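# Shelve labelled cartons onto rack boards A and B

## Task

Place each carton on the rack board named on its label (A is the upper board, B the lower). It must rest flat on its bottom face, behind that board's raised lip, and not on top of another carton. Any carton that drops, or slides down by more than a few centimetres, means failure.

## Robot and tools

Robot: two UR-type arms, left_arm and right_arm. Each stands on its own carriage on one shared floor track. left_rail carries left_arm and is always the one further toward +y. right_rail carries right_arm. Each arm has a 140 mm two-finger gripper. The left gripper's fingers can fold: grip with the outer quarter of the pads, near the fingertips. Do not push its fingertips into surfaces, because they fold quietly and the next grip may fail. The right gripper's fingers are rigid.

Frame: one scene frame fixed to the table, in metres. The table top is z = 0 and +z is up. +x points the way the arms face, +y is to their left. The track runs along y at x = 0, and y = 0 is the track's middle. The table starts at x = 0.17. Each arm base sits at x = 0, y = its carriage position_m, z = 0.04. end_effector_position is the point between the closed pads. The fingers point along the gripper's +z and close along its y axis. Reported hand poses may be off by a few cm.

execute_actions(actions, cameras): actions is a list holding one action, or an empty list, which just returns the state. An action may hold:
- rows: up to 15 rows, each used for one control step (1/30 s). A row is one list of 18 numbers covering both arms, each number in [-1, 1]. Order: left_arm's 6 joint offsets (shoulder pan, shoulder lift, elbow, wrist 1, wrist 2, wrist 3), then left gripper position, force_limit, speed, then the same 9 for right_arm. The joint numbers are offsets from the Joint targets at the start of the call, not from the previous row. 1.0 equals 1.481 rad for the two shoulder joints and 2.222 rad for the elbow and wrists. Sending the same offset again in a new call moves the joint further.
- Gripper position: +1 is fully open (140 mm) and about -0.8 is where the pads touch. -1 closes until blocked. force_limit (-1 to +1) sets the squeeze, roughly 14 N to 58 N, and a faster close grips harder. speed (-1 to +1) is about 30 to 250 mm/s. Both start at +1. To leave a gripper as it is, repeat its last three numbers, because 0 is a real command.
- steps: 1 to 450 control steps, default 15, at least one per row. After the last row the arms keep heading to its target.
- until: ends the action early. Conditions look like {"left_rail": {"position_status": ["!=", "moving"]}}. Numbers always need a comparison (=, !=, <, <=, >, >=). {"all": {"status": "ended"}} and {"any": {"status": "ended"}} are also allowed. It checks only the rails.
- left_rail / right_rail: position_m is an absolute place on the track (left -0.8 to 1.5 m, right -1.5 to 0.8 m). speed_m_s ranges 0.01 to 1, acceleration_factor 0.1 to 1, and {"stop": true} brakes. Keep the carriages at least 0.78 m apart. Let a carriage arrive before moving its arm to a world point, because a row's target rides along with the carriage.

move(target, speed, blend, stop_force, zero, blocking, cameras): plans joint paths for both arms. target is one 18-number row, as above, with offsets from the current Joint targets. It may also be a list of up to 15 such rows, all counted from those same targets. speed is the top joint speed in rad/s, 0.01 to 3.14, default 0.5. blend (rad) rounds corners in a list. stop_force (4 to 120 N, one value for both arms) ends an arm's path on contact; use a slow speed with it, and leave it out when lifting off something. zero (default true) rezeros the sensor before the move. blocking=false returns early; then call wait or stop before sending more rows or moves. The result adds a move: line such as done, off_target, held, moving or fault. It shows limits=held if a check withheld steps.

wait(seconds 0 to 10): lets time pass with the last commands held. stop(): brakes a running move; it does not stop the carriages. zoom_image(camera, region [x0, y0, x1, y1], at most 504x504 px): a closer look at cam_high, cam_low, cam_left_wrist or cam_right_wrist, all 896x504. zero_wrist_force(arm): rezeros that arm's wrist sensor. read_manual(section): licence texts only. finished_scene(scene): ends the scene for good; call it only once every carton is placed and steady.

Result lines: Joint positions, Joint velocities and Joint targets have one block per arm in the order rail (m), pan, lift, elbow, wrist 1, wrist 2, wrist 3 (rad). Also shown: end-effector position, wxyz quaternion and velocities; joint torques; wrist force and torque in the hand's axes; Tool commands; rail position_m, position_status and position_answer. object_status 2 means something is gripped, 3 means the fingers reached their target or closed fully, and 0 means they are moving. position_measured runs from 3 (open) to 230 (pads meet). "joint sent to its limit" means a joint was sent to its range end. "joint command not followed" means the clearance check changed the targets. Rail statuses: moving, done, contact_stop, time_out, stopped, stopped_with_arm, stopped_for_other_arm, stopped_for_other_carriage. position_answer not_taken means resend once the carriage stands still.

Limits: joint targets run ahead of the measured angles by at most 0.434 or 0.651 rad. Hand jumps over 150 mm are scaled back, so large motions need several calls. Contact torque at a joint's limit (wrists about 38 to 42 N m) or about 150 N of outside force stops that arm for 10 s. Overheating from long holds or stretched poses brakes an arm for 30 to 60 s.

Avoid: dropping cartons or releasing them while moving, slamming or pressing hard, and letting the arms or grippers hit each other. Do not hold heavy cartons off-centre, and never let anything fall off the table. Grip firmly and confirm object_status 2 before lifting. Set each carton down gently and flat behind the lip of the right board.

Each tool is called as name(argument=value, ...) on one line, values as JSON.

## Session

execute_actions(actions=[])

Scene clock: 0.00 s.
left_arm: end_effector_position=(+0.3563, +0.7786, +0.5790) position_measured=3 object_status=3 end_effector_quat_wxyz=(+0.000, +0.000, +1.000, +0.000) | right_arm: end_effector_position=(+0.3563, -0.6214, +0.5790) position_measured=3 object_status=3 end_effector_quat_wxyz=(+0.000, +0.000, +1.000, +0.000)
Joint positions: left_arm=[0.7 -0.281 -2.157 1.821 -1.235 -1.571 -0.28] | right_arm=[-0.7 -0.281 -2.157 1.821 -1.235 -1.571 -0.28]
Joint velocities: within noise
Joint torques (N m): no reading
Wrist force (N): no reading
Wrist torque (N m): no reading
Wrist force, peak (N): no reading
Joint targets: left_arm=[0.700 -0.280 -2.157 1.821 -1.235 -1.571 -0.281] | right_arm=[-0.700 -0.281 -2.157 1.821 -1.235 -1.571 -0.280]
Tool commands: left_gripper/position=+1.0 left_gripper/force_limit=+1.0 left_gripper/speed=+1.0 right_gripper/position=+1.0 right_gripper/force_limit=+1.0 right_gripper/speed=+1.0
left_rail: position_m=0.700 position_status=done
right_rail: position_m=-0.700 position_status=done

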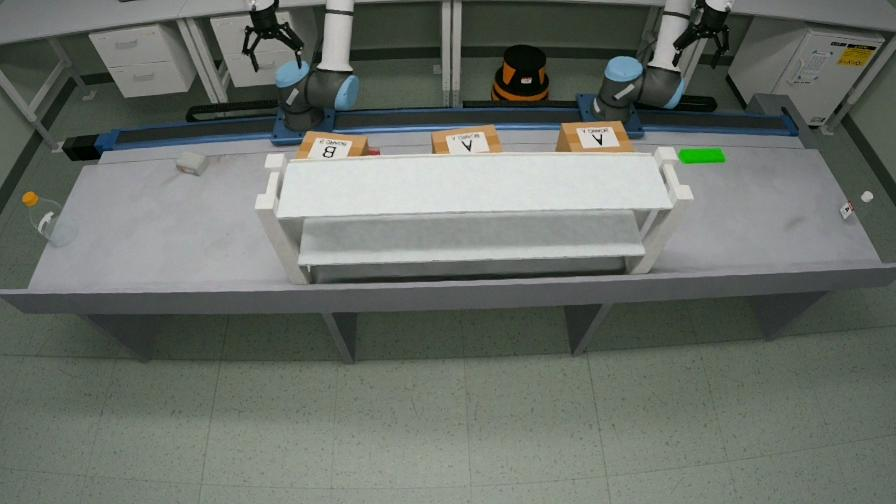

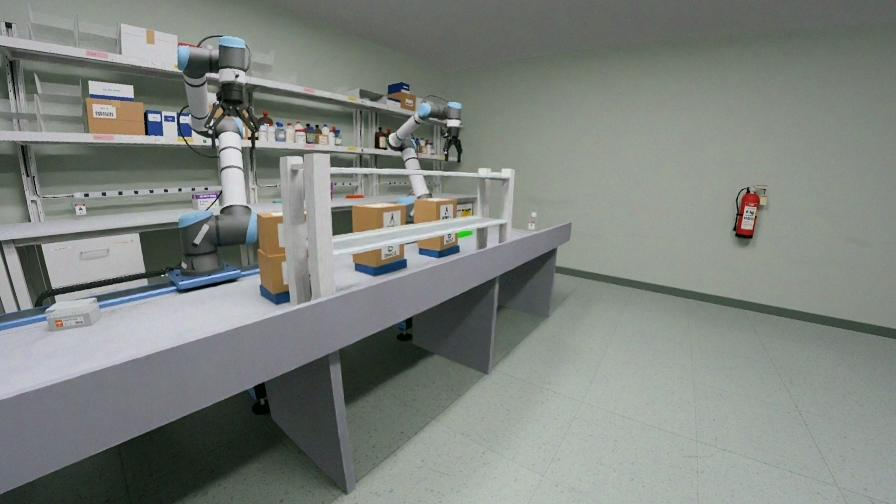

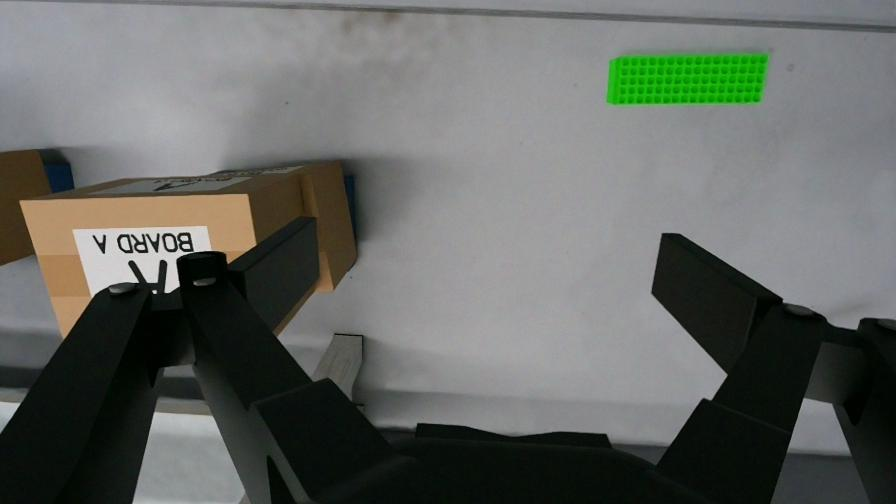

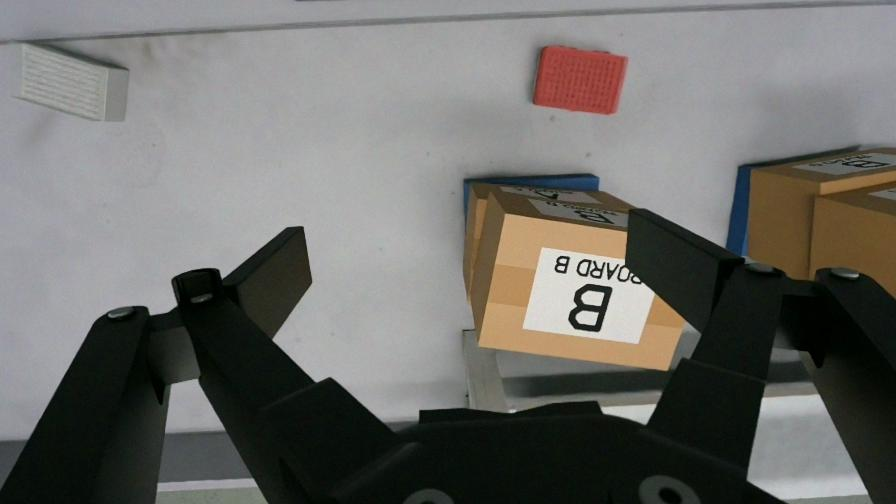

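zoom_image(camera="cam_high", region=[240, 90, 480, 300])

zoom_image(camera="cam_high", region=[460, 90, 740, 300])

zoom_image(camera="cam_low", region=[230, 150, 540, 320])

zoom_image(camera="cam_right_wrist", region=[440, 130, 896, 420])

zoom_image(camera="cam_left_wrist", region=[0, 130, 456, 504])

Scaled by 2.100.

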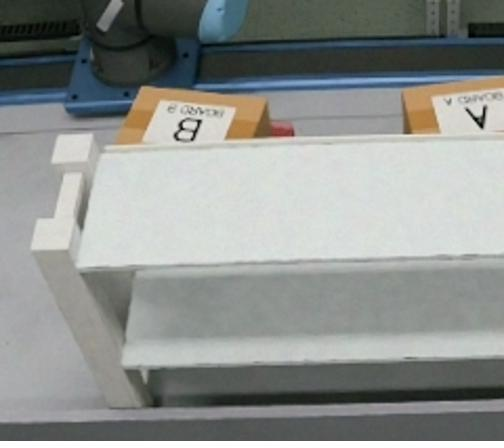

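Scaled by 1.800.

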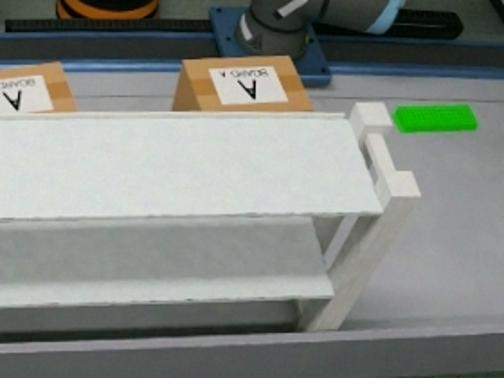

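Scaled by 1.626.

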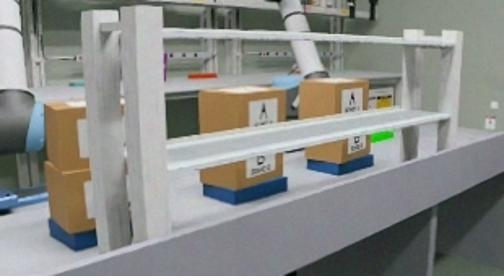

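Scaled by 1.105.

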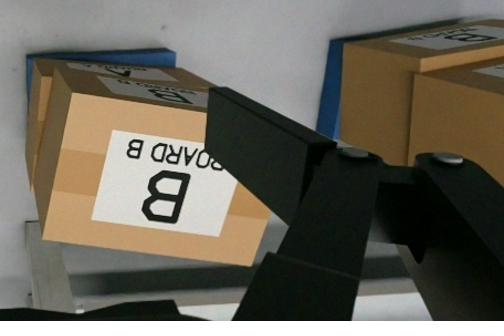

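Scaled by 1.105.

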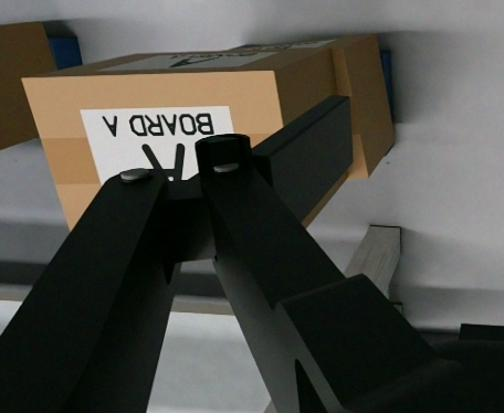

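move(target=[0,0,0,-0.45,0,0,1,1,1,0,0,0,-0.45,0,0,1,1,1])

Scene clock: 55.27 s.
left_arm: end_effector_position=(+0.5787, +0.7145, +0.8363) position_measured=3 object_status=3 end_effector_quat_wxyz=(+0.461, +0.000, +0.878, -0.133) | right_arm: end_effector_position=(+0.5787, -0.6855, +0.8363) position_measured=3 object_status=3 end_effector_quat_wxyz=(+0.461, +0.000, +0.878, -0.133)
Joint positions: left_arm=[0.7 -0.281 -2.157 1.821 -2.235 -1.571 -0.28] | right_arm=[-0.7 -0.281 -2.157 1.821 -2.235 -1.571 -0.28]
Joint velocities: within noise
Joint torques (N m): left_arm=[1.87 5.7 -43.71 -7.6 -0.22 0.25] | right_arm=[2.22 4.2 -46.12 -7.04 -0.4 0.31]
Wrist force (N): left_arm=[-1.2 -1.6 0.7] | right_arm=[-1.3 0.2 -0.8]
Wrist torque (N m): left_arm=[-0.37 0.55 0.04] | right_arm=[0.19 0.46 0.32]
Wrist force, peak (N): left_arm=[-1.9 -1.8 0.1] | right_arm=[-2.2 0.2 -1.4]
Joint targets: left_arm=[0.700 -0.280 -2.157 1.821 -2.235 -1.571 -0.281] | right_arm=[-0.700 -0.281 -2.157 1.821 -2.235 -1.571 -0.280]
left_rail: position_m=0.700 position_status=done
right_rail: position_m=-0.700 position_status=done
move: done
camera_calibration:
cam_left_wrist: T_world_to_cam=[[0.142719, 0.946636, -0.288985, -0.508745], [0.306667, 0.235312, 0.922271, -1.11333], [0.941056, -0.220248, -0.256719, 0.0143961], [0, 0, 0, 1]] pos_world=[0.400483, 0.746748, 0.883472]
cam_right_wrist: T_world_to_cam=[[0.138085, 0.974821, -0.175093, 0.746165], [0.269485, 0.133137, 0.953757, -0.862572], [0.953053, -0.178884, -0.244315, -0.288181], [0, 0, 0, 1]] pos_world=[0.404067, -0.664088, 0.882926]

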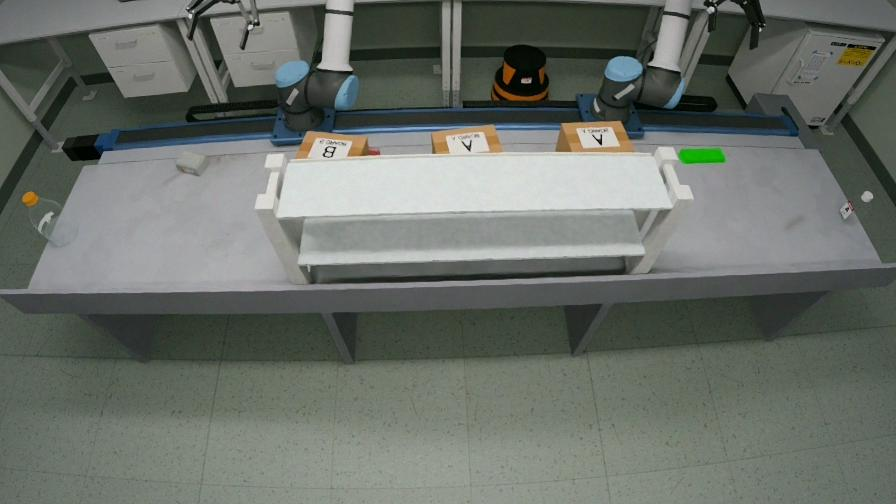

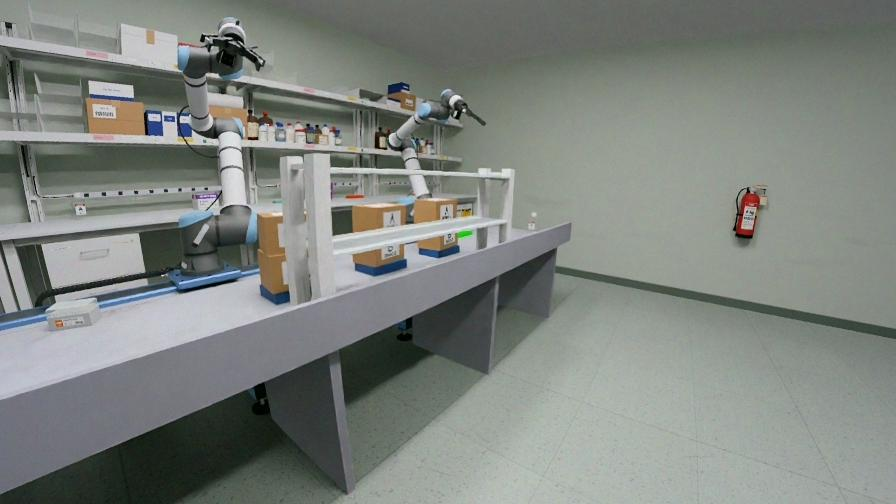

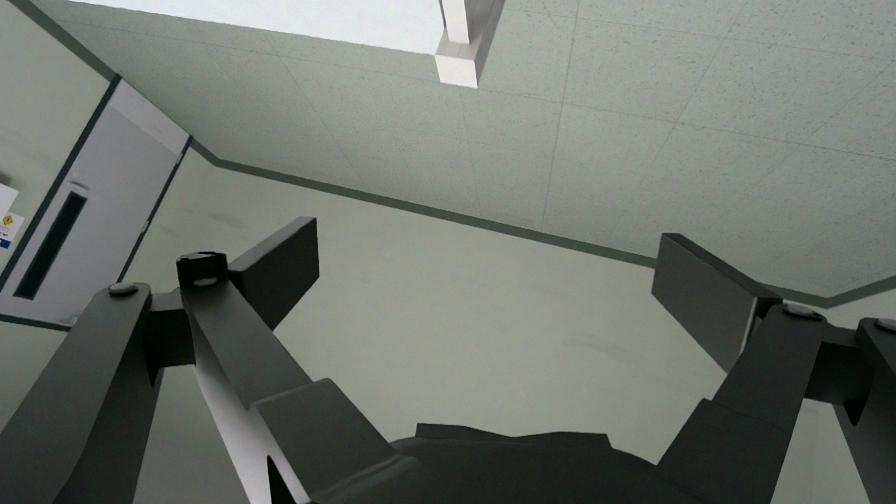

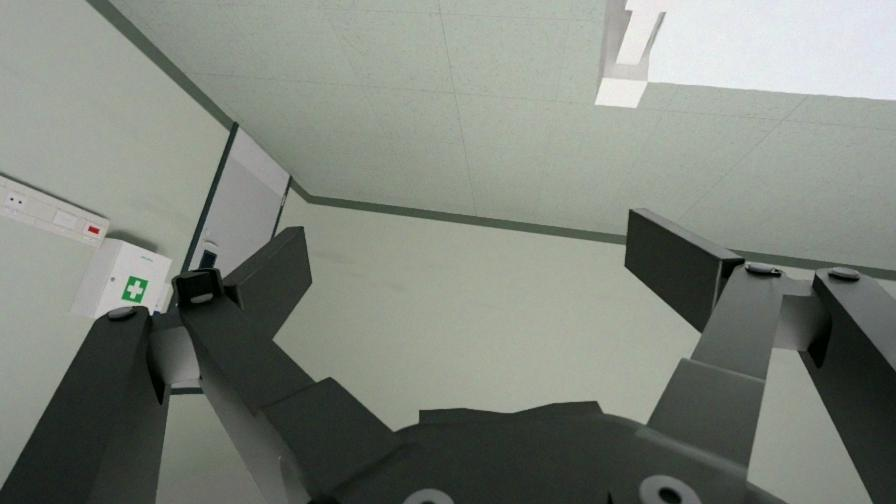

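execute_actions(actions=[{"left_rail":{"position_m":0.4},"right_rail":{"position_m":-0.5},"steps":120,"until":{"all":{"status":"ended"}}}], cameras=[])

move(target=[0,0,0,0.27,0,0,1,1,1,0,0,0,0.27,0,0,1,1,1])

Scene clock: 65.77 s.
left_arm: end_effector_position=(+0.5787, +0.4146, +0.8364) position_measured=3 object_status=3 end_effector_quat_wxyz=(+0.461, +0.000, +0.878, -0.133) end_effector_velocity=(-0.001, -0.001, +0.000) end_effector_angular_velocity=(+0.000, -0.001, +0.000) | right_arm: end_effector_position=(+0.5787, -0.4855, +0.8364) position_measured=3 object_status=3 end_effector_quat_wxyz=(+0.461, +0.000, +0.878, -0.133)
Joint positions: left_arm=[0.4 -0.281 -2.157 1.821 -2.235 -1.571 -0.28] | right_arm=[-0.5 -0.281 -2.157 1.821 -2.235 -1.571 -0.28]
Joint velocities: left_arm=[-0.001 0 -0.001 0 0 0 0] | right_arm=[within noise]
Joint torques (N m): left_arm=[1.52 8.01 -41.62 -4.92 -0.2 0.35] | right_arm=[1.58 5.73 -43.43 -4.49 -0.43 0.11]
Wrist force (N): left_arm=[-1.2 -1.5 0.8] | right_arm=[-1.2 0.2 -0.7]
Wrist torque (N m): left_arm=[-0.34 0.56 0.04] | right_arm=[0.17 0.45 0.32]
Wrist force, peak (N): left_arm=[-0.9 -2.7 1.0] | right_arm=[-1.6 1.5 -0.8]
Joint targets: left_arm=[0.400 -0.280 -2.157 1.821 -2.235 -1.571 -0.281] | right_arm=[-0.500 -0.281 -2.157 1.821 -2.235 -1.571 -0.280]
Tool commands: left_gripper/position=+1.0 left_gripper/force_limit=+1.0 left_gripper/speed=+1.0 right_gripper/position=+1.0 right_gripper/force_limit=+1.0 right_gripper/speed=+1.0
left_rail: position_m=0.400 position_status=done
right_rail: position_m=-0.500 position_status=done
No camera images: "cameras" was empty.

Scene clock: 67.57 s.
left_arm: end_effector_position=(+0.4747, +0.4445, +0.6526) position_measured=3 object_status=3 end_effector_quat_wxyz=(+0.191, +0.000, +0.980, -0.055) | right_arm: end_effector_position=(+0.4747, -0.4555, +0.6526) position_measured=3 object_status=3 end_effector_quat_wxyz=(+0.191, +0.000, +0.980, -0.055)
Joint positions: left_arm=[0.4 -0.28 -2.157 1.821 -1.635 -1.571 -0.28] | right_arm=[-0.5 -0.281 -2.157 1.821 -1.635 -1.571 -0.28]
Joint velocities: within noise
Joint torques (N m): left_arm=[1.88 7.97 -42.53 -1.77 -0.12 0.16] | right_arm=[2.47 6.16 -45.14 -2.14 -0.5 0.06]
Wrist force (N): left_arm=[-0.7 -0.8 0.2] | right_arm=[-0.4 0.1 -0.3]
Wrist torque (N m): left_arm=[-0.20 0.29 0.03] | right_arm=[0.06 0.14 0.15]
Wrist force, peak (N): left_arm=[-2.0 -2.0 0.1] | right_arm=[-2.1 -0.2 -1.5]
Joint targets: left_arm=[0.400 -0.280 -2.157 1.821 -1.635 -1.571 -0.281] | right_arm=[-0.500 -0.281 -2.157 1.821 -1.635 -1.571 -0.280]
left_rail: position_m=0.400 position_status=done
right_rail: position_m=-0.500 position_status=done
move: done
camera_calibration:
cam_left_wrist: T_world_to_cam=[[0.00695565, 0.985753, -0.168055, -0.323298], [0.768348, 0.102291, 0.631805, -0.81883], [0.639995, -0.13352, -0.75669, 0.43623], [0, 0, 0, 1]] pos_world=[0.35221, 0.460696, 0.7931]
cam_right_wrist: T_world_to_cam=[[0.0660425, 0.995558, -0.0671017, 0.477329], [0.749506, -0.0051021, 0.661977, -0.790365], [0.658695, -0.0940118, -0.746514, 0.313361], [0, 0, 0, 1]] pos_world=[0.354451, -0.449782, 0.789162]

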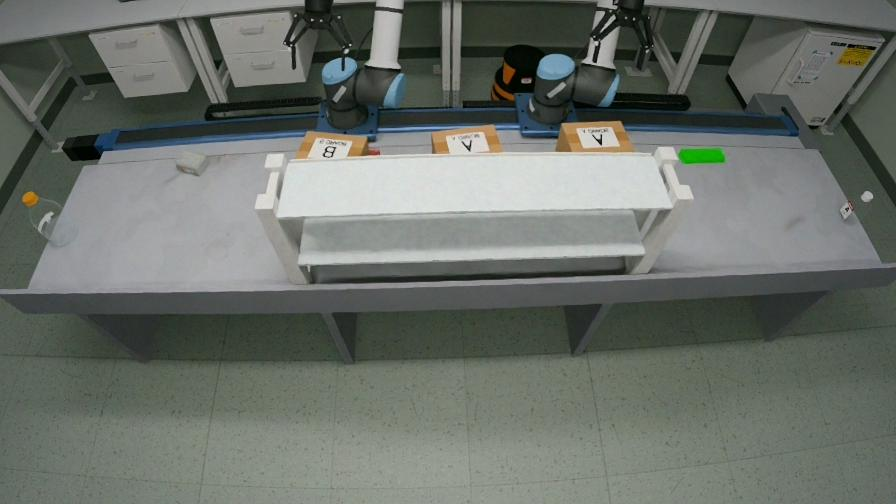

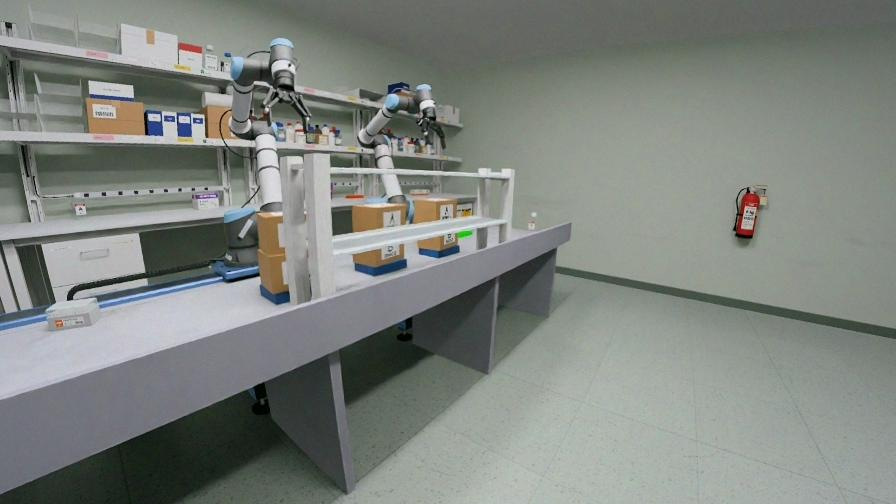

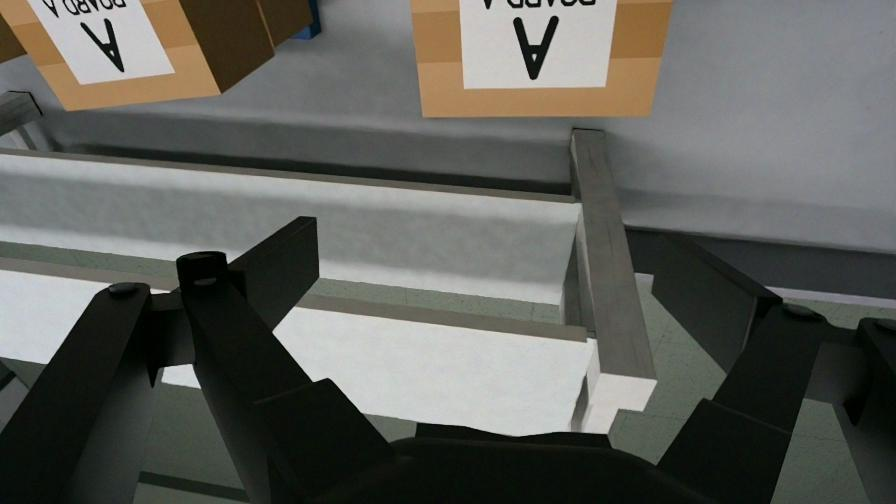

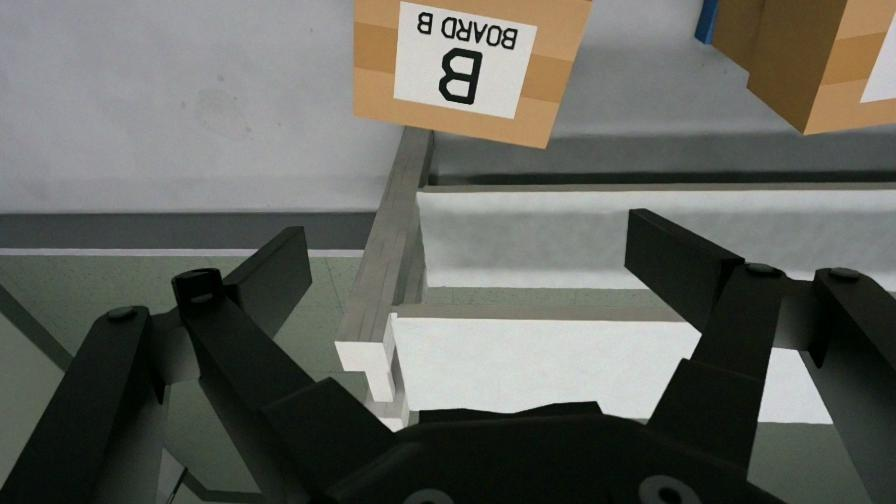

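execute_actions(actions=[{"left_rail":{"position_m":0.6},"right_rail":{"position_m":-0.6},"steps":120,"until":{"all":{"status":"ended"}}}], cameras=[])

move(target=[[0,0.3761,-0.8195,0.0158,0,0,0.2,1,-1,0,0,0,0,0,0,0.2,1,-1],[0.945,0.477,-0.8195,-0.254,-0.387,-0.58,0.2,1,-1,0.528,0.111,0.205,0.608,1,0.833,0.2,1,-1]], speed=1.0, cameras=["cam_high"])

Scene clock: 167.57 s.
left_arm: end_effector_position=(+0.4747, +0.6444, +0.6525) position_measured=3 object_status=3 end_effector_quat_wxyz=(+0.191, +0.000, +0.980, -0.055) end_effector_velocity=(+0.000, +0.002, +0.000) end_effector_angular_velocity=(-0.001, +0.000, +0.001) | right_arm: end_effector_position=(+0.4747, -0.5555, +0.6526) position_measured=3 object_status=3 end_effector_quat_wxyz=(+0.191, +0.000, +0.980, -0.055)
Joint positions: left_arm=[0.6 -0.28 -2.157 1.821 -1.635 -1.571 -0.281] | right_arm=[-0.6 -0.281 -2.157 1.821 -1.635 -1.571 -0.28]
Joint velocities: left_arm=[0.001 0.002 0 0 0 0 0] | right_arm=[within noise]
Joint torques (N m): left_arm=[0.06 9.38 -50.98 -2.77 -0.09 0.08] | right_arm=[2.88 8.42 -51.82 -3.09 -0.33 0.22]
Wrist force (N): left_arm=[-0.4 -0.6 0.1] | right_arm=[-0.5 0.0 -0.3]
Wrist torque (N m): left_arm=[-0.16 0.22 0.03] | right_arm=[0.02 0.16 0.16]
Wrist force, peak (N): left_arm=[-0.4 -2.8 0.1] | right_arm=[-0.6 2.5 -0.4]
Joint targets: left_arm=[0.600 -0.280 -2.157 1.821 -1.635 -1.571 -0.281] | right_arm=[-0.600 -0.281 -2.157 1.821 -1.635 -1.571 -0.280]
Tool commands: left_gripper/position=+1.0 left_gripper/force_limit=+1.0 left_gripper/speed=+1.0 right_gripper/position=+1.0 right_gripper/force_limit=+1.0 right_gripper/speed=+1.0
left_rail: position_m=0.600 position_status=done
right_rail: position_m=-0.600 position_status=done
No camera images: "cameras" was empty.

Scene clock: 173.03 s.
left_arm: end_effector_position=(+0.1970, +0.8138, +1.6092) position_measured=104 object_status=3 end_effector_quat_wxyz=(+0.717, -0.368, +0.454, -0.381) | right_arm: end_effector_position=(+0.2282, +0.0327, +0.4998) position_measured=104 object_status=3 end_effector_quat_wxyz=(+0.705, -0.705, +0.053, -0.053)
Joint positions: left_arm=[0.6 1.119 -1.45 0 -2.199 -2.431 -1.569] | right_arm=[-0.6 0.502 -1.992 2.276 -0.284 0.651 1.57]
Joint velocities: within noise
Joint torques (N m): left_arm=[11.92 0.9 -4.44 -1.23 -0.99 -2.85] | right_arm=[18.82 7.8 -39.05 0.75 1.09 4.45]
Wrist force (N): left_arm=[-0.7 -2.6 3.7] | right_arm=[-1.5 0.2 -1.3]
Wrist torque (N m): left_arm=[-0.91 0.41 0.07] | right_arm=[0.17 0.60 0.15]
Wrist force, peak (N): left_arm=[0.7 -3.4 3.1] | right_arm=[-0.7 -3.4 -1.7]
Joint targets: left_arm=[0.600 1.119 -1.450 0.000 -2.199 -2.431 -1.569] | right_arm=[-0.600 0.502 -1.992 2.276 -0.284 0.651 1.570]
left_rail: position_m=0.600 position_status=done
right_rail: position_m=-0.600 position_status=done
move: done
Images, in order (width x height): cam_high 896x504.

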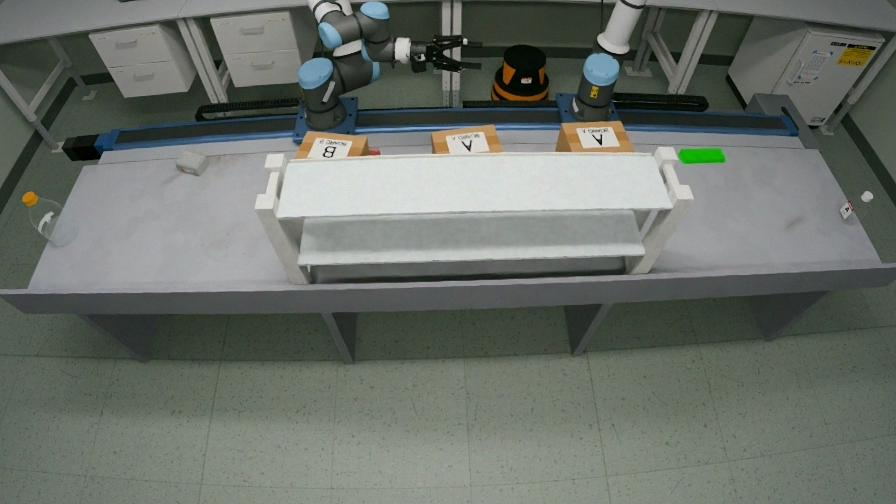

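move(target=[[0.7637,0,0,0,0,0,0.2,1,-1,0,0,0,0,0.4955,0,0.2,1,-1],[0.7637,0.0935,-0.9787,-0.269,0,0,0.2,1,-1,0,0,0,0,0.4955,0,0.2,1,-1]], speed=1.0)

Scene clock: 182.63 s.
left_arm: end_effector_position=(+0.4445, +0.1836, +0.5001) position_measured=104 object_status=3 end_effector_quat_wxyz=(+0.507, +0.508, +0.492, +0.493) | right_arm: end_effector_position=(+0.5007, -0.1968, +0.4997) position_measured=104 object_status=3 end_effector_quat_wxyz=(+0.573, -0.573, +0.414, -0.414)
Joint positions: left_arm=[0.6 2.251 -1.312 -2.174 -2.797 -2.431 -1.569] | right_arm=[-0.6 0.502 -1.992 2.276 -0.284 1.752 1.57]
Joint velocities: within noise
Joint torques (N m): left_arm=[8.66 37.85 37.64 -0.33 -0.56 -2.59] | right_arm=[13.69 3.89 -51.62 -2.83 1.07 4.37]
Wrist force (N): left_arm=[0.4 -0.1 1.0] | right_arm=[-1.4 0.1 -1.3]
Wrist torque (N m): left_arm=[0.61 -0.27 -0.11] | right_arm=[0.15 0.57 0.14]
Wrist force, peak (N): left_arm=[-4.9 0.7 6.3] | right_arm=[-2.6 -0.2 -1.2]
Joint targets: left_arm=[0.600 2.251 -1.312 -2.175 -2.797 -2.431 -1.569] | right_arm=[-0.600 0.502 -1.992 2.276 -0.284 1.752 1.570]
left_rail: position_m=0.600 position_status=done
right_rail: position_m=-0.600 position_status=done
move: done
camera_calibration:
cam_left_wrist: T_world_to_cam=[[0.0520221, 0.0325597, 0.998115, -0.519711], [-0.33465, -0.941112, 0.0481423, 0.301115], [0.940905, -0.336524, -0.0380625, -0.150453], [0, 0, 0, 1]] pos_world=[0.269367, 0.249674, 0.498508]
cam_right_wrist: T_world_to_cam=[[-0.0376018, 0.0472309, -0.998176, 0.538318], [-0.608644, 0.791144, 0.0603627, 0.430044], [0.792552, 0.609804, -0.00100157, -0.0946711], [0, 0, 0, 1]] pos_world=[0.357017, -0.307921, 0.511283]

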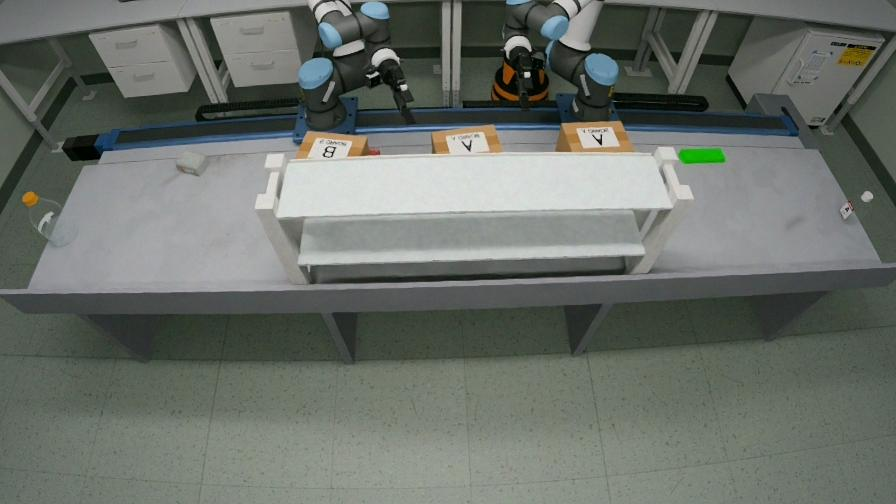

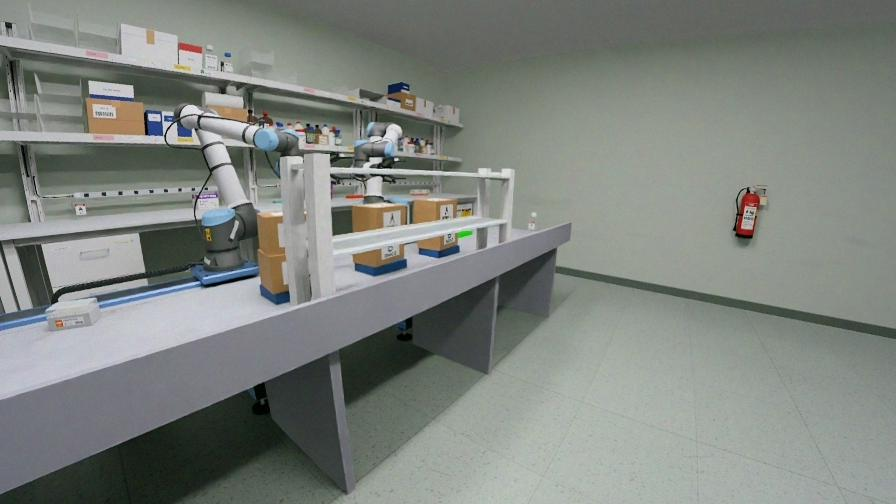

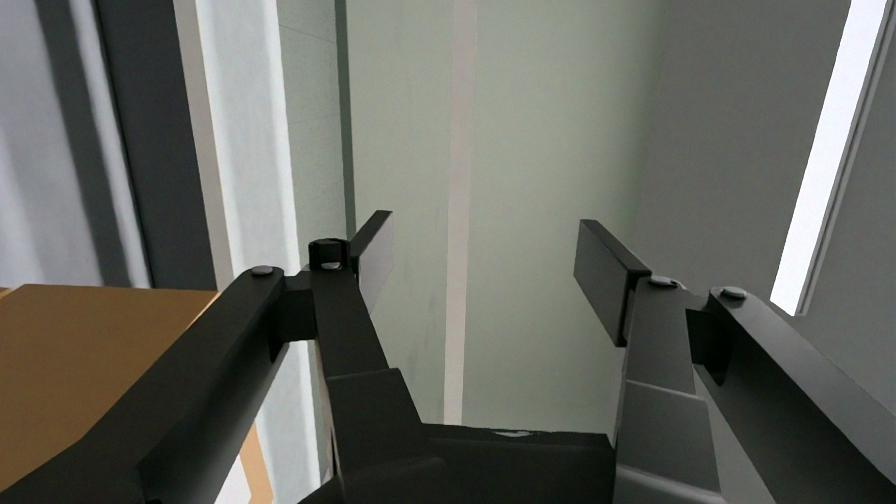

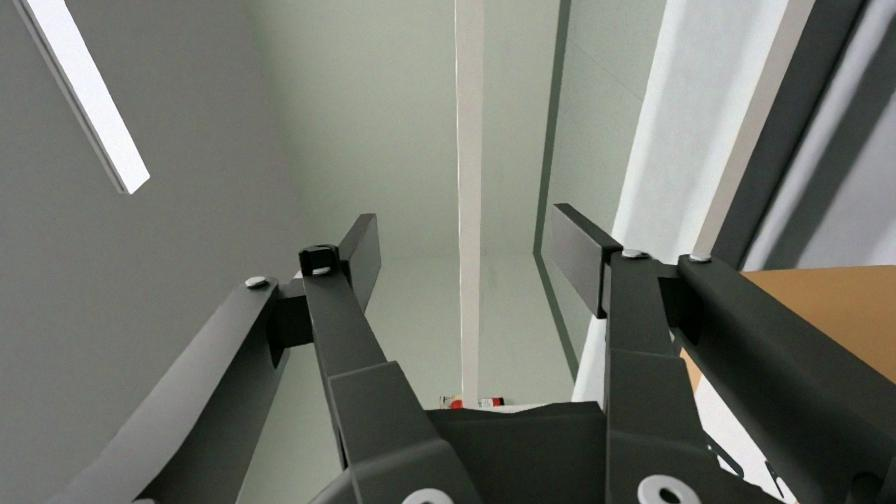

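move(target=[0,-0.2107,-0.1158,0.2565,0,0,0.2,1,-1,0,0.2262,0.131,-0.2817,0,0,0.2,1,-1], cameras=["cam_high","cam_low","cam_left_wrist","cam_right_wrist"])

Scene clock: 193.97 s.
left_arm: end_effector_position=(+0.4448, +0.1833, +0.2601) position_measured=104 object_status=3 end_effector_quat_wxyz=(+0.507, +0.508, +0.492, +0.493) | right_arm: end_effector_position=(+0.5006, -0.1969, +0.2599) position_measured=104 object_status=3 end_effector_quat_wxyz=(+0.573, -0.573, +0.414, -0.414)
Joint positions: left_arm=[0.6 2.251 -1.624 -2.432 -2.227 -2.431 -1.569] | right_arm=[-0.6 0.502 -1.657 2.567 -0.91 1.752 1.57]
Joint velocities: within noise
Joint torques (N m): left_arm=[4.62 19.44 23.73 4.61 1.13 -2.37] | right_arm=[10.67 -7.27 -23.85 -4.37 0.25 4.29]
Wrist force (N): left_arm=[0.6 -0.2 0.5] | right_arm=[-1.6 0.1 -1.6]
Wrist torque (N m): left_arm=[0.55 -0.29 -0.11] | right_arm=[0.14 0.62 0.16]
Wrist force, peak (N): left_arm=[0.9 2.1 0.5] | right_arm=[-1.4 -2.2 -1.8]
Joint targets: left_arm=[0.600 2.251 -1.624 -2.432 -2.227 -2.431 -1.569] | right_arm=[-0.600 0.502 -1.657 2.567 -0.910 1.752 1.570]
left_rail: position_m=0.600 position_status=done
right_rail: position_m=-0.600 position_status=done
move: done
camera_calibration:
cam_left_wrist: T_world_to_cam=[[0.0519047, 0.0328135, 0.998113, -0.280196], [-0.334738, -0.94107, 0.0483455, 0.312356], [0.94088, -0.336616, -0.0378621, -0.160026], [0, 0, 0, 1]] pos_world=[0.269666, 0.249276, 0.258508]
cam_right_wrist: T_world_to_cam=[[-0.0377611, 0.0471106, -0.998176, 0.299072], [-0.608635, 0.791151, 0.0603644, 0.444469], [0.792551, 0.609804, -0.00120156, -0.0946378], [0, 0, 0, 1]] pos_world=[0.356818, -0.308021, 0.271583]

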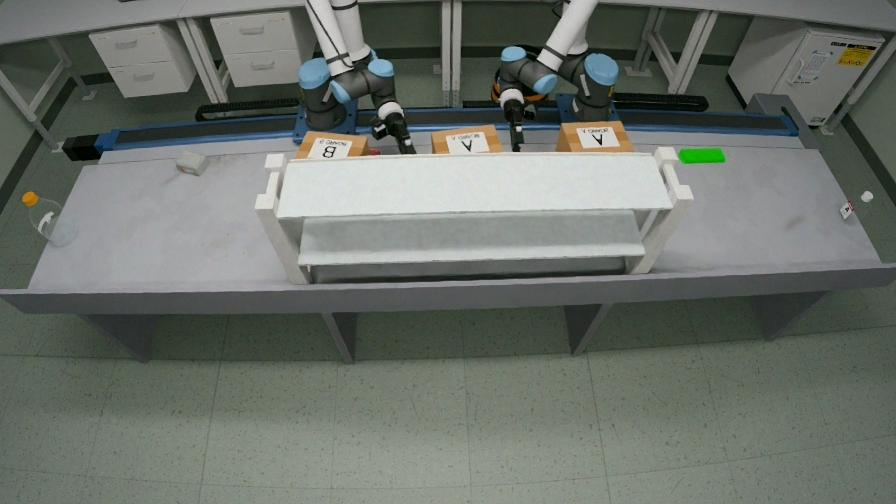

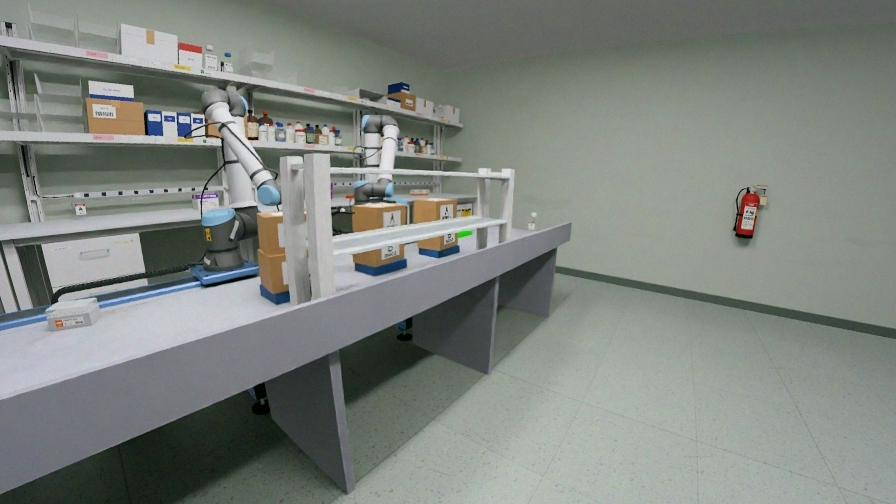

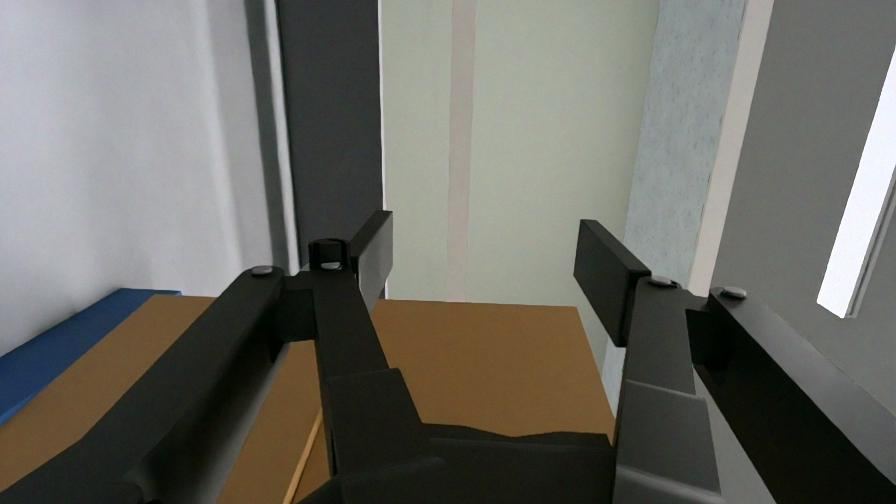

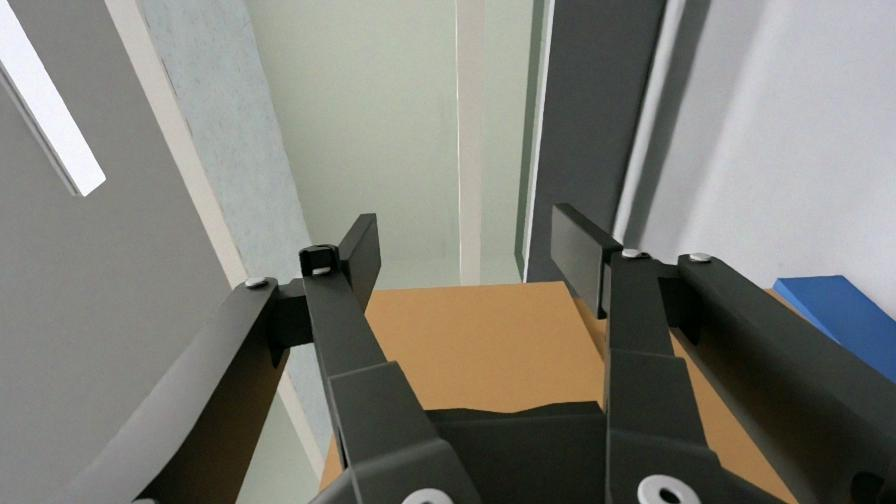

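move(target=[-0.0662,-0.0932,0.0749,-0.0129,-0.0441,0,0.2,1,-1,0.1597,0.0939,-0.0608,-0.0018,0.1065,0,0.2,1,-1], speed=0.06, stop_force=7)

Scene clock: 216.00 s.
left_arm: end_effector_position=(+0.4560, +0.1174, +0.2609) position_measured=104 object_status=3 end_effector_quat_wxyz=(+0.507, +0.508, +0.492, +0.493) | right_arm: end_effector_position=(+0.4943, -0.1315, +0.2610) position_measured=104 object_status=3 end_effector_quat_wxyz=(+0.573, -0.573, +0.414, -0.414)
Joint positions: left_arm=[0.6 2.177 -1.727 -2.308 -2.249 -2.504 -1.569] | right_arm=[-0.6 0.678 -1.554 2.467 -0.913 1.928 1.57]
Joint velocities: within noise
Joint torques (N m): left_arm=[6.88 57.1 27.39 4.06 4.07 1.21] | right_arm=[-8.33 -51.83 -26.62 -0.33 -3.7 3.3]
Wrist force (N): left_arm=[8.7 1.4 -0.1] | right_arm=[4.6 0.1 -2.1]
Wrist torque (N m): left_arm=[0.59 -0.17 -0.47] | right_arm=[0.29 0.71 0.39]
Wrist force, peak (N): left_arm=[18.4 3.2 -3.6] | right_arm=[16.3 -1.4 -4.6]
Joint targets: left_arm=[0.600 2.177 -1.727 -2.308 -2.249 -2.504 -1.569] | right_arm=[-0.600 0.678 -1.554 2.467 -0.913 1.928 1.570]
left_rail: position_m=0.600 position_status=done
right_rail: position_m=-0.600 position_status=done
move: contact (left_arm, right_arm); left_arm: the elbow is farthest, 0.042 rad from its target; right_arm: the shoulder pan is farthest, 0.061 rad from its target
camera_calibration:
cam_left_wrist: T_world_to_cam=[[0.0520573, 0.032658, 0.99811, -0.279528], [-0.334645, -0.941108, 0.0482466, 0.254051], [0.940905, -0.336524, -0.0380627, -0.192686], [0, 0, 0, 1]] pos_world=[0.280867, 0.183374, 0.259408]
cam_right_wrist: T_world_to_cam=[[-0.0377541, 0.0471156, -0.998176, 0.296854], [-0.608524, 0.791236, 0.060364, 0.38887], [0.792637, 0.609693, -0.0012015, -0.129661], [0, 0, 0, 1]] pos_world=[0.350618, -0.242621, 0.272683]

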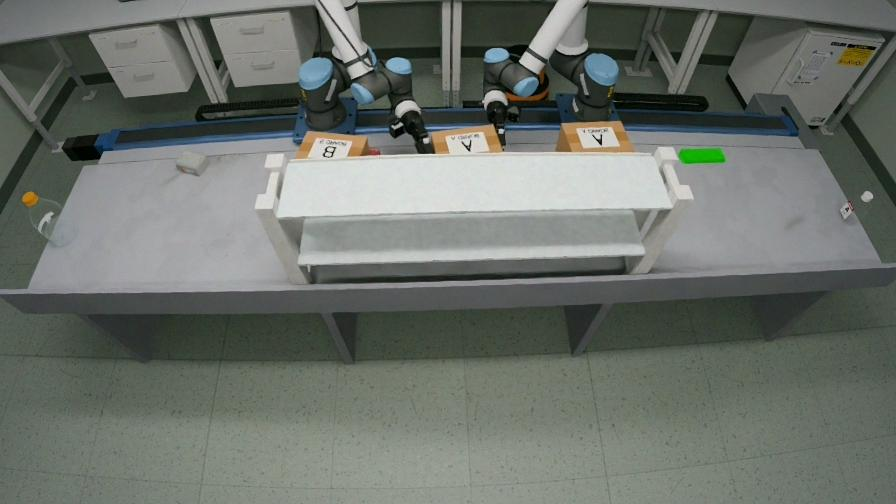

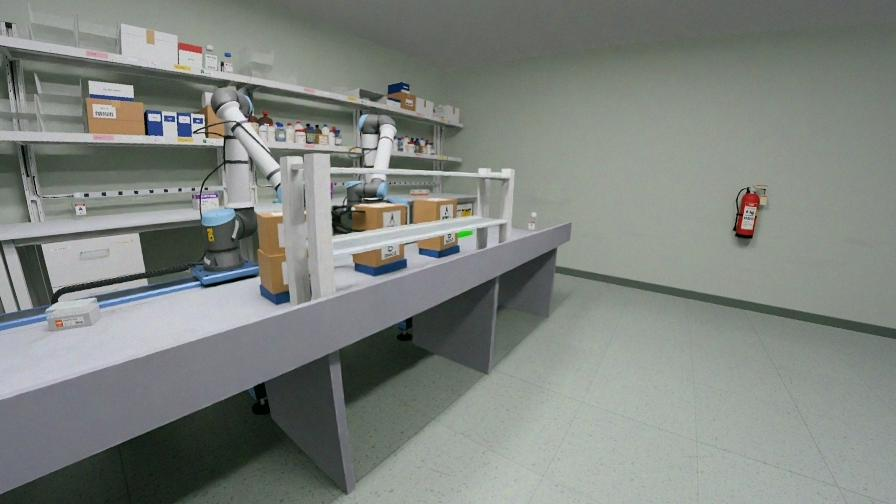

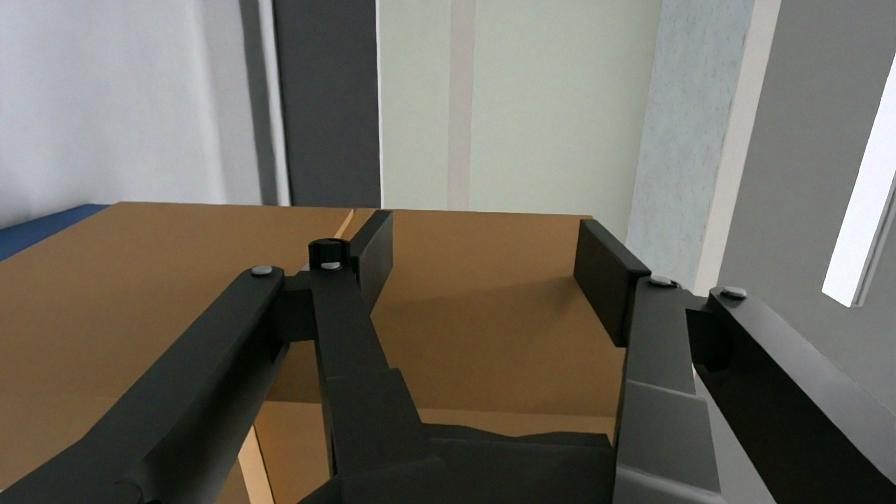

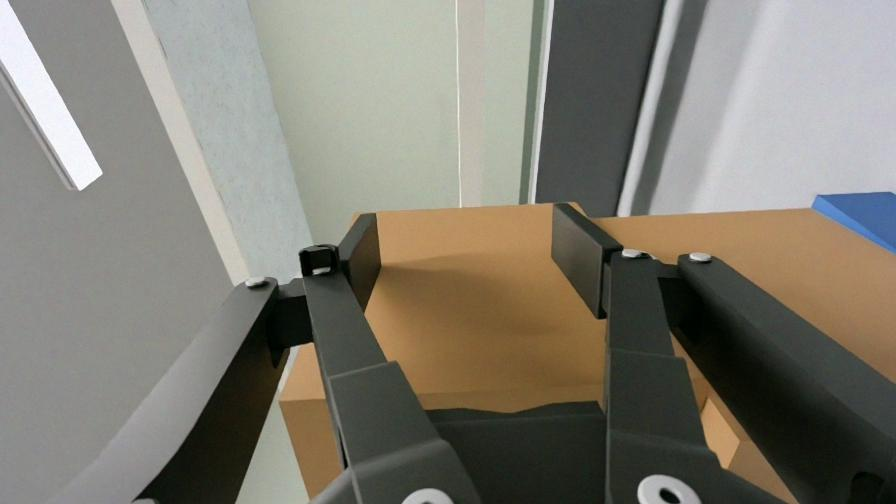

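move(target=[-0.0148,-0.021,0.0168,-0.003,-0.0099,0,0.2,1,-1,0.036,0.021,-0.0137,0,0.024,0,0.2,1,-1], speed=0.02, stop_force=35, cameras=[])

Scene clock: 222.90 s.
left_arm: end_effector_position=(+0.4562, +0.1152, +0.2608) position_measured=104 object_status=3 end_effector_quat_wxyz=(+0.507, +0.508, +0.492, +0.493) | right_arm: end_effector_position=(+0.4939, -0.1294, +0.2610) position_measured=104 object_status=3 end_effector_quat_wxyz=(+0.573, -0.573, +0.414, -0.414)
Joint positions: left_arm=[0.6 2.175 -1.73 -2.303 -2.249 -2.507 -1.569] | right_arm=[-0.6 0.684 -1.55 2.464 -0.913 1.935 1.57]
Joint velocities: within noise
Joint torques (N m): left_arm=[-6.19 50.14 38.89 5.79 18.89 2.05] | right_arm=[12.28 -46.86 -33.67 -1.26 -19.46 1.59]
Wrist force (N): left_arm=[41.7 9.1 -7.4] | right_arm=[38.9 -6.5 -10.7]
Wrist torque (N m): left_arm=[0.07 0.30 -1.01] | right_arm=[0.38 1.52 0.59]
Wrist force, peak (N): left_arm=[47.3 10.8 -10.0] | right_arm=[43.7 -6.1 -12.1]
Joint targets: left_arm=[0.600 2.175 -1.730 -2.303 -2.249 -2.507 -1.569] | right_arm=[-0.600 0.684 -1.550 2.464 -0.913 1.935 1.570]
left_rail: position_m=0.600 position_status=done
right_rail: position_m=-0.600 position_status=done
move: contact (left_arm, right_arm); left_arm: the elbow is farthest, 0.033 rad from its target; right_arm: the shoulder pan is farthest, 0.048 rad from its target
No camera images: "cameras" was empty.


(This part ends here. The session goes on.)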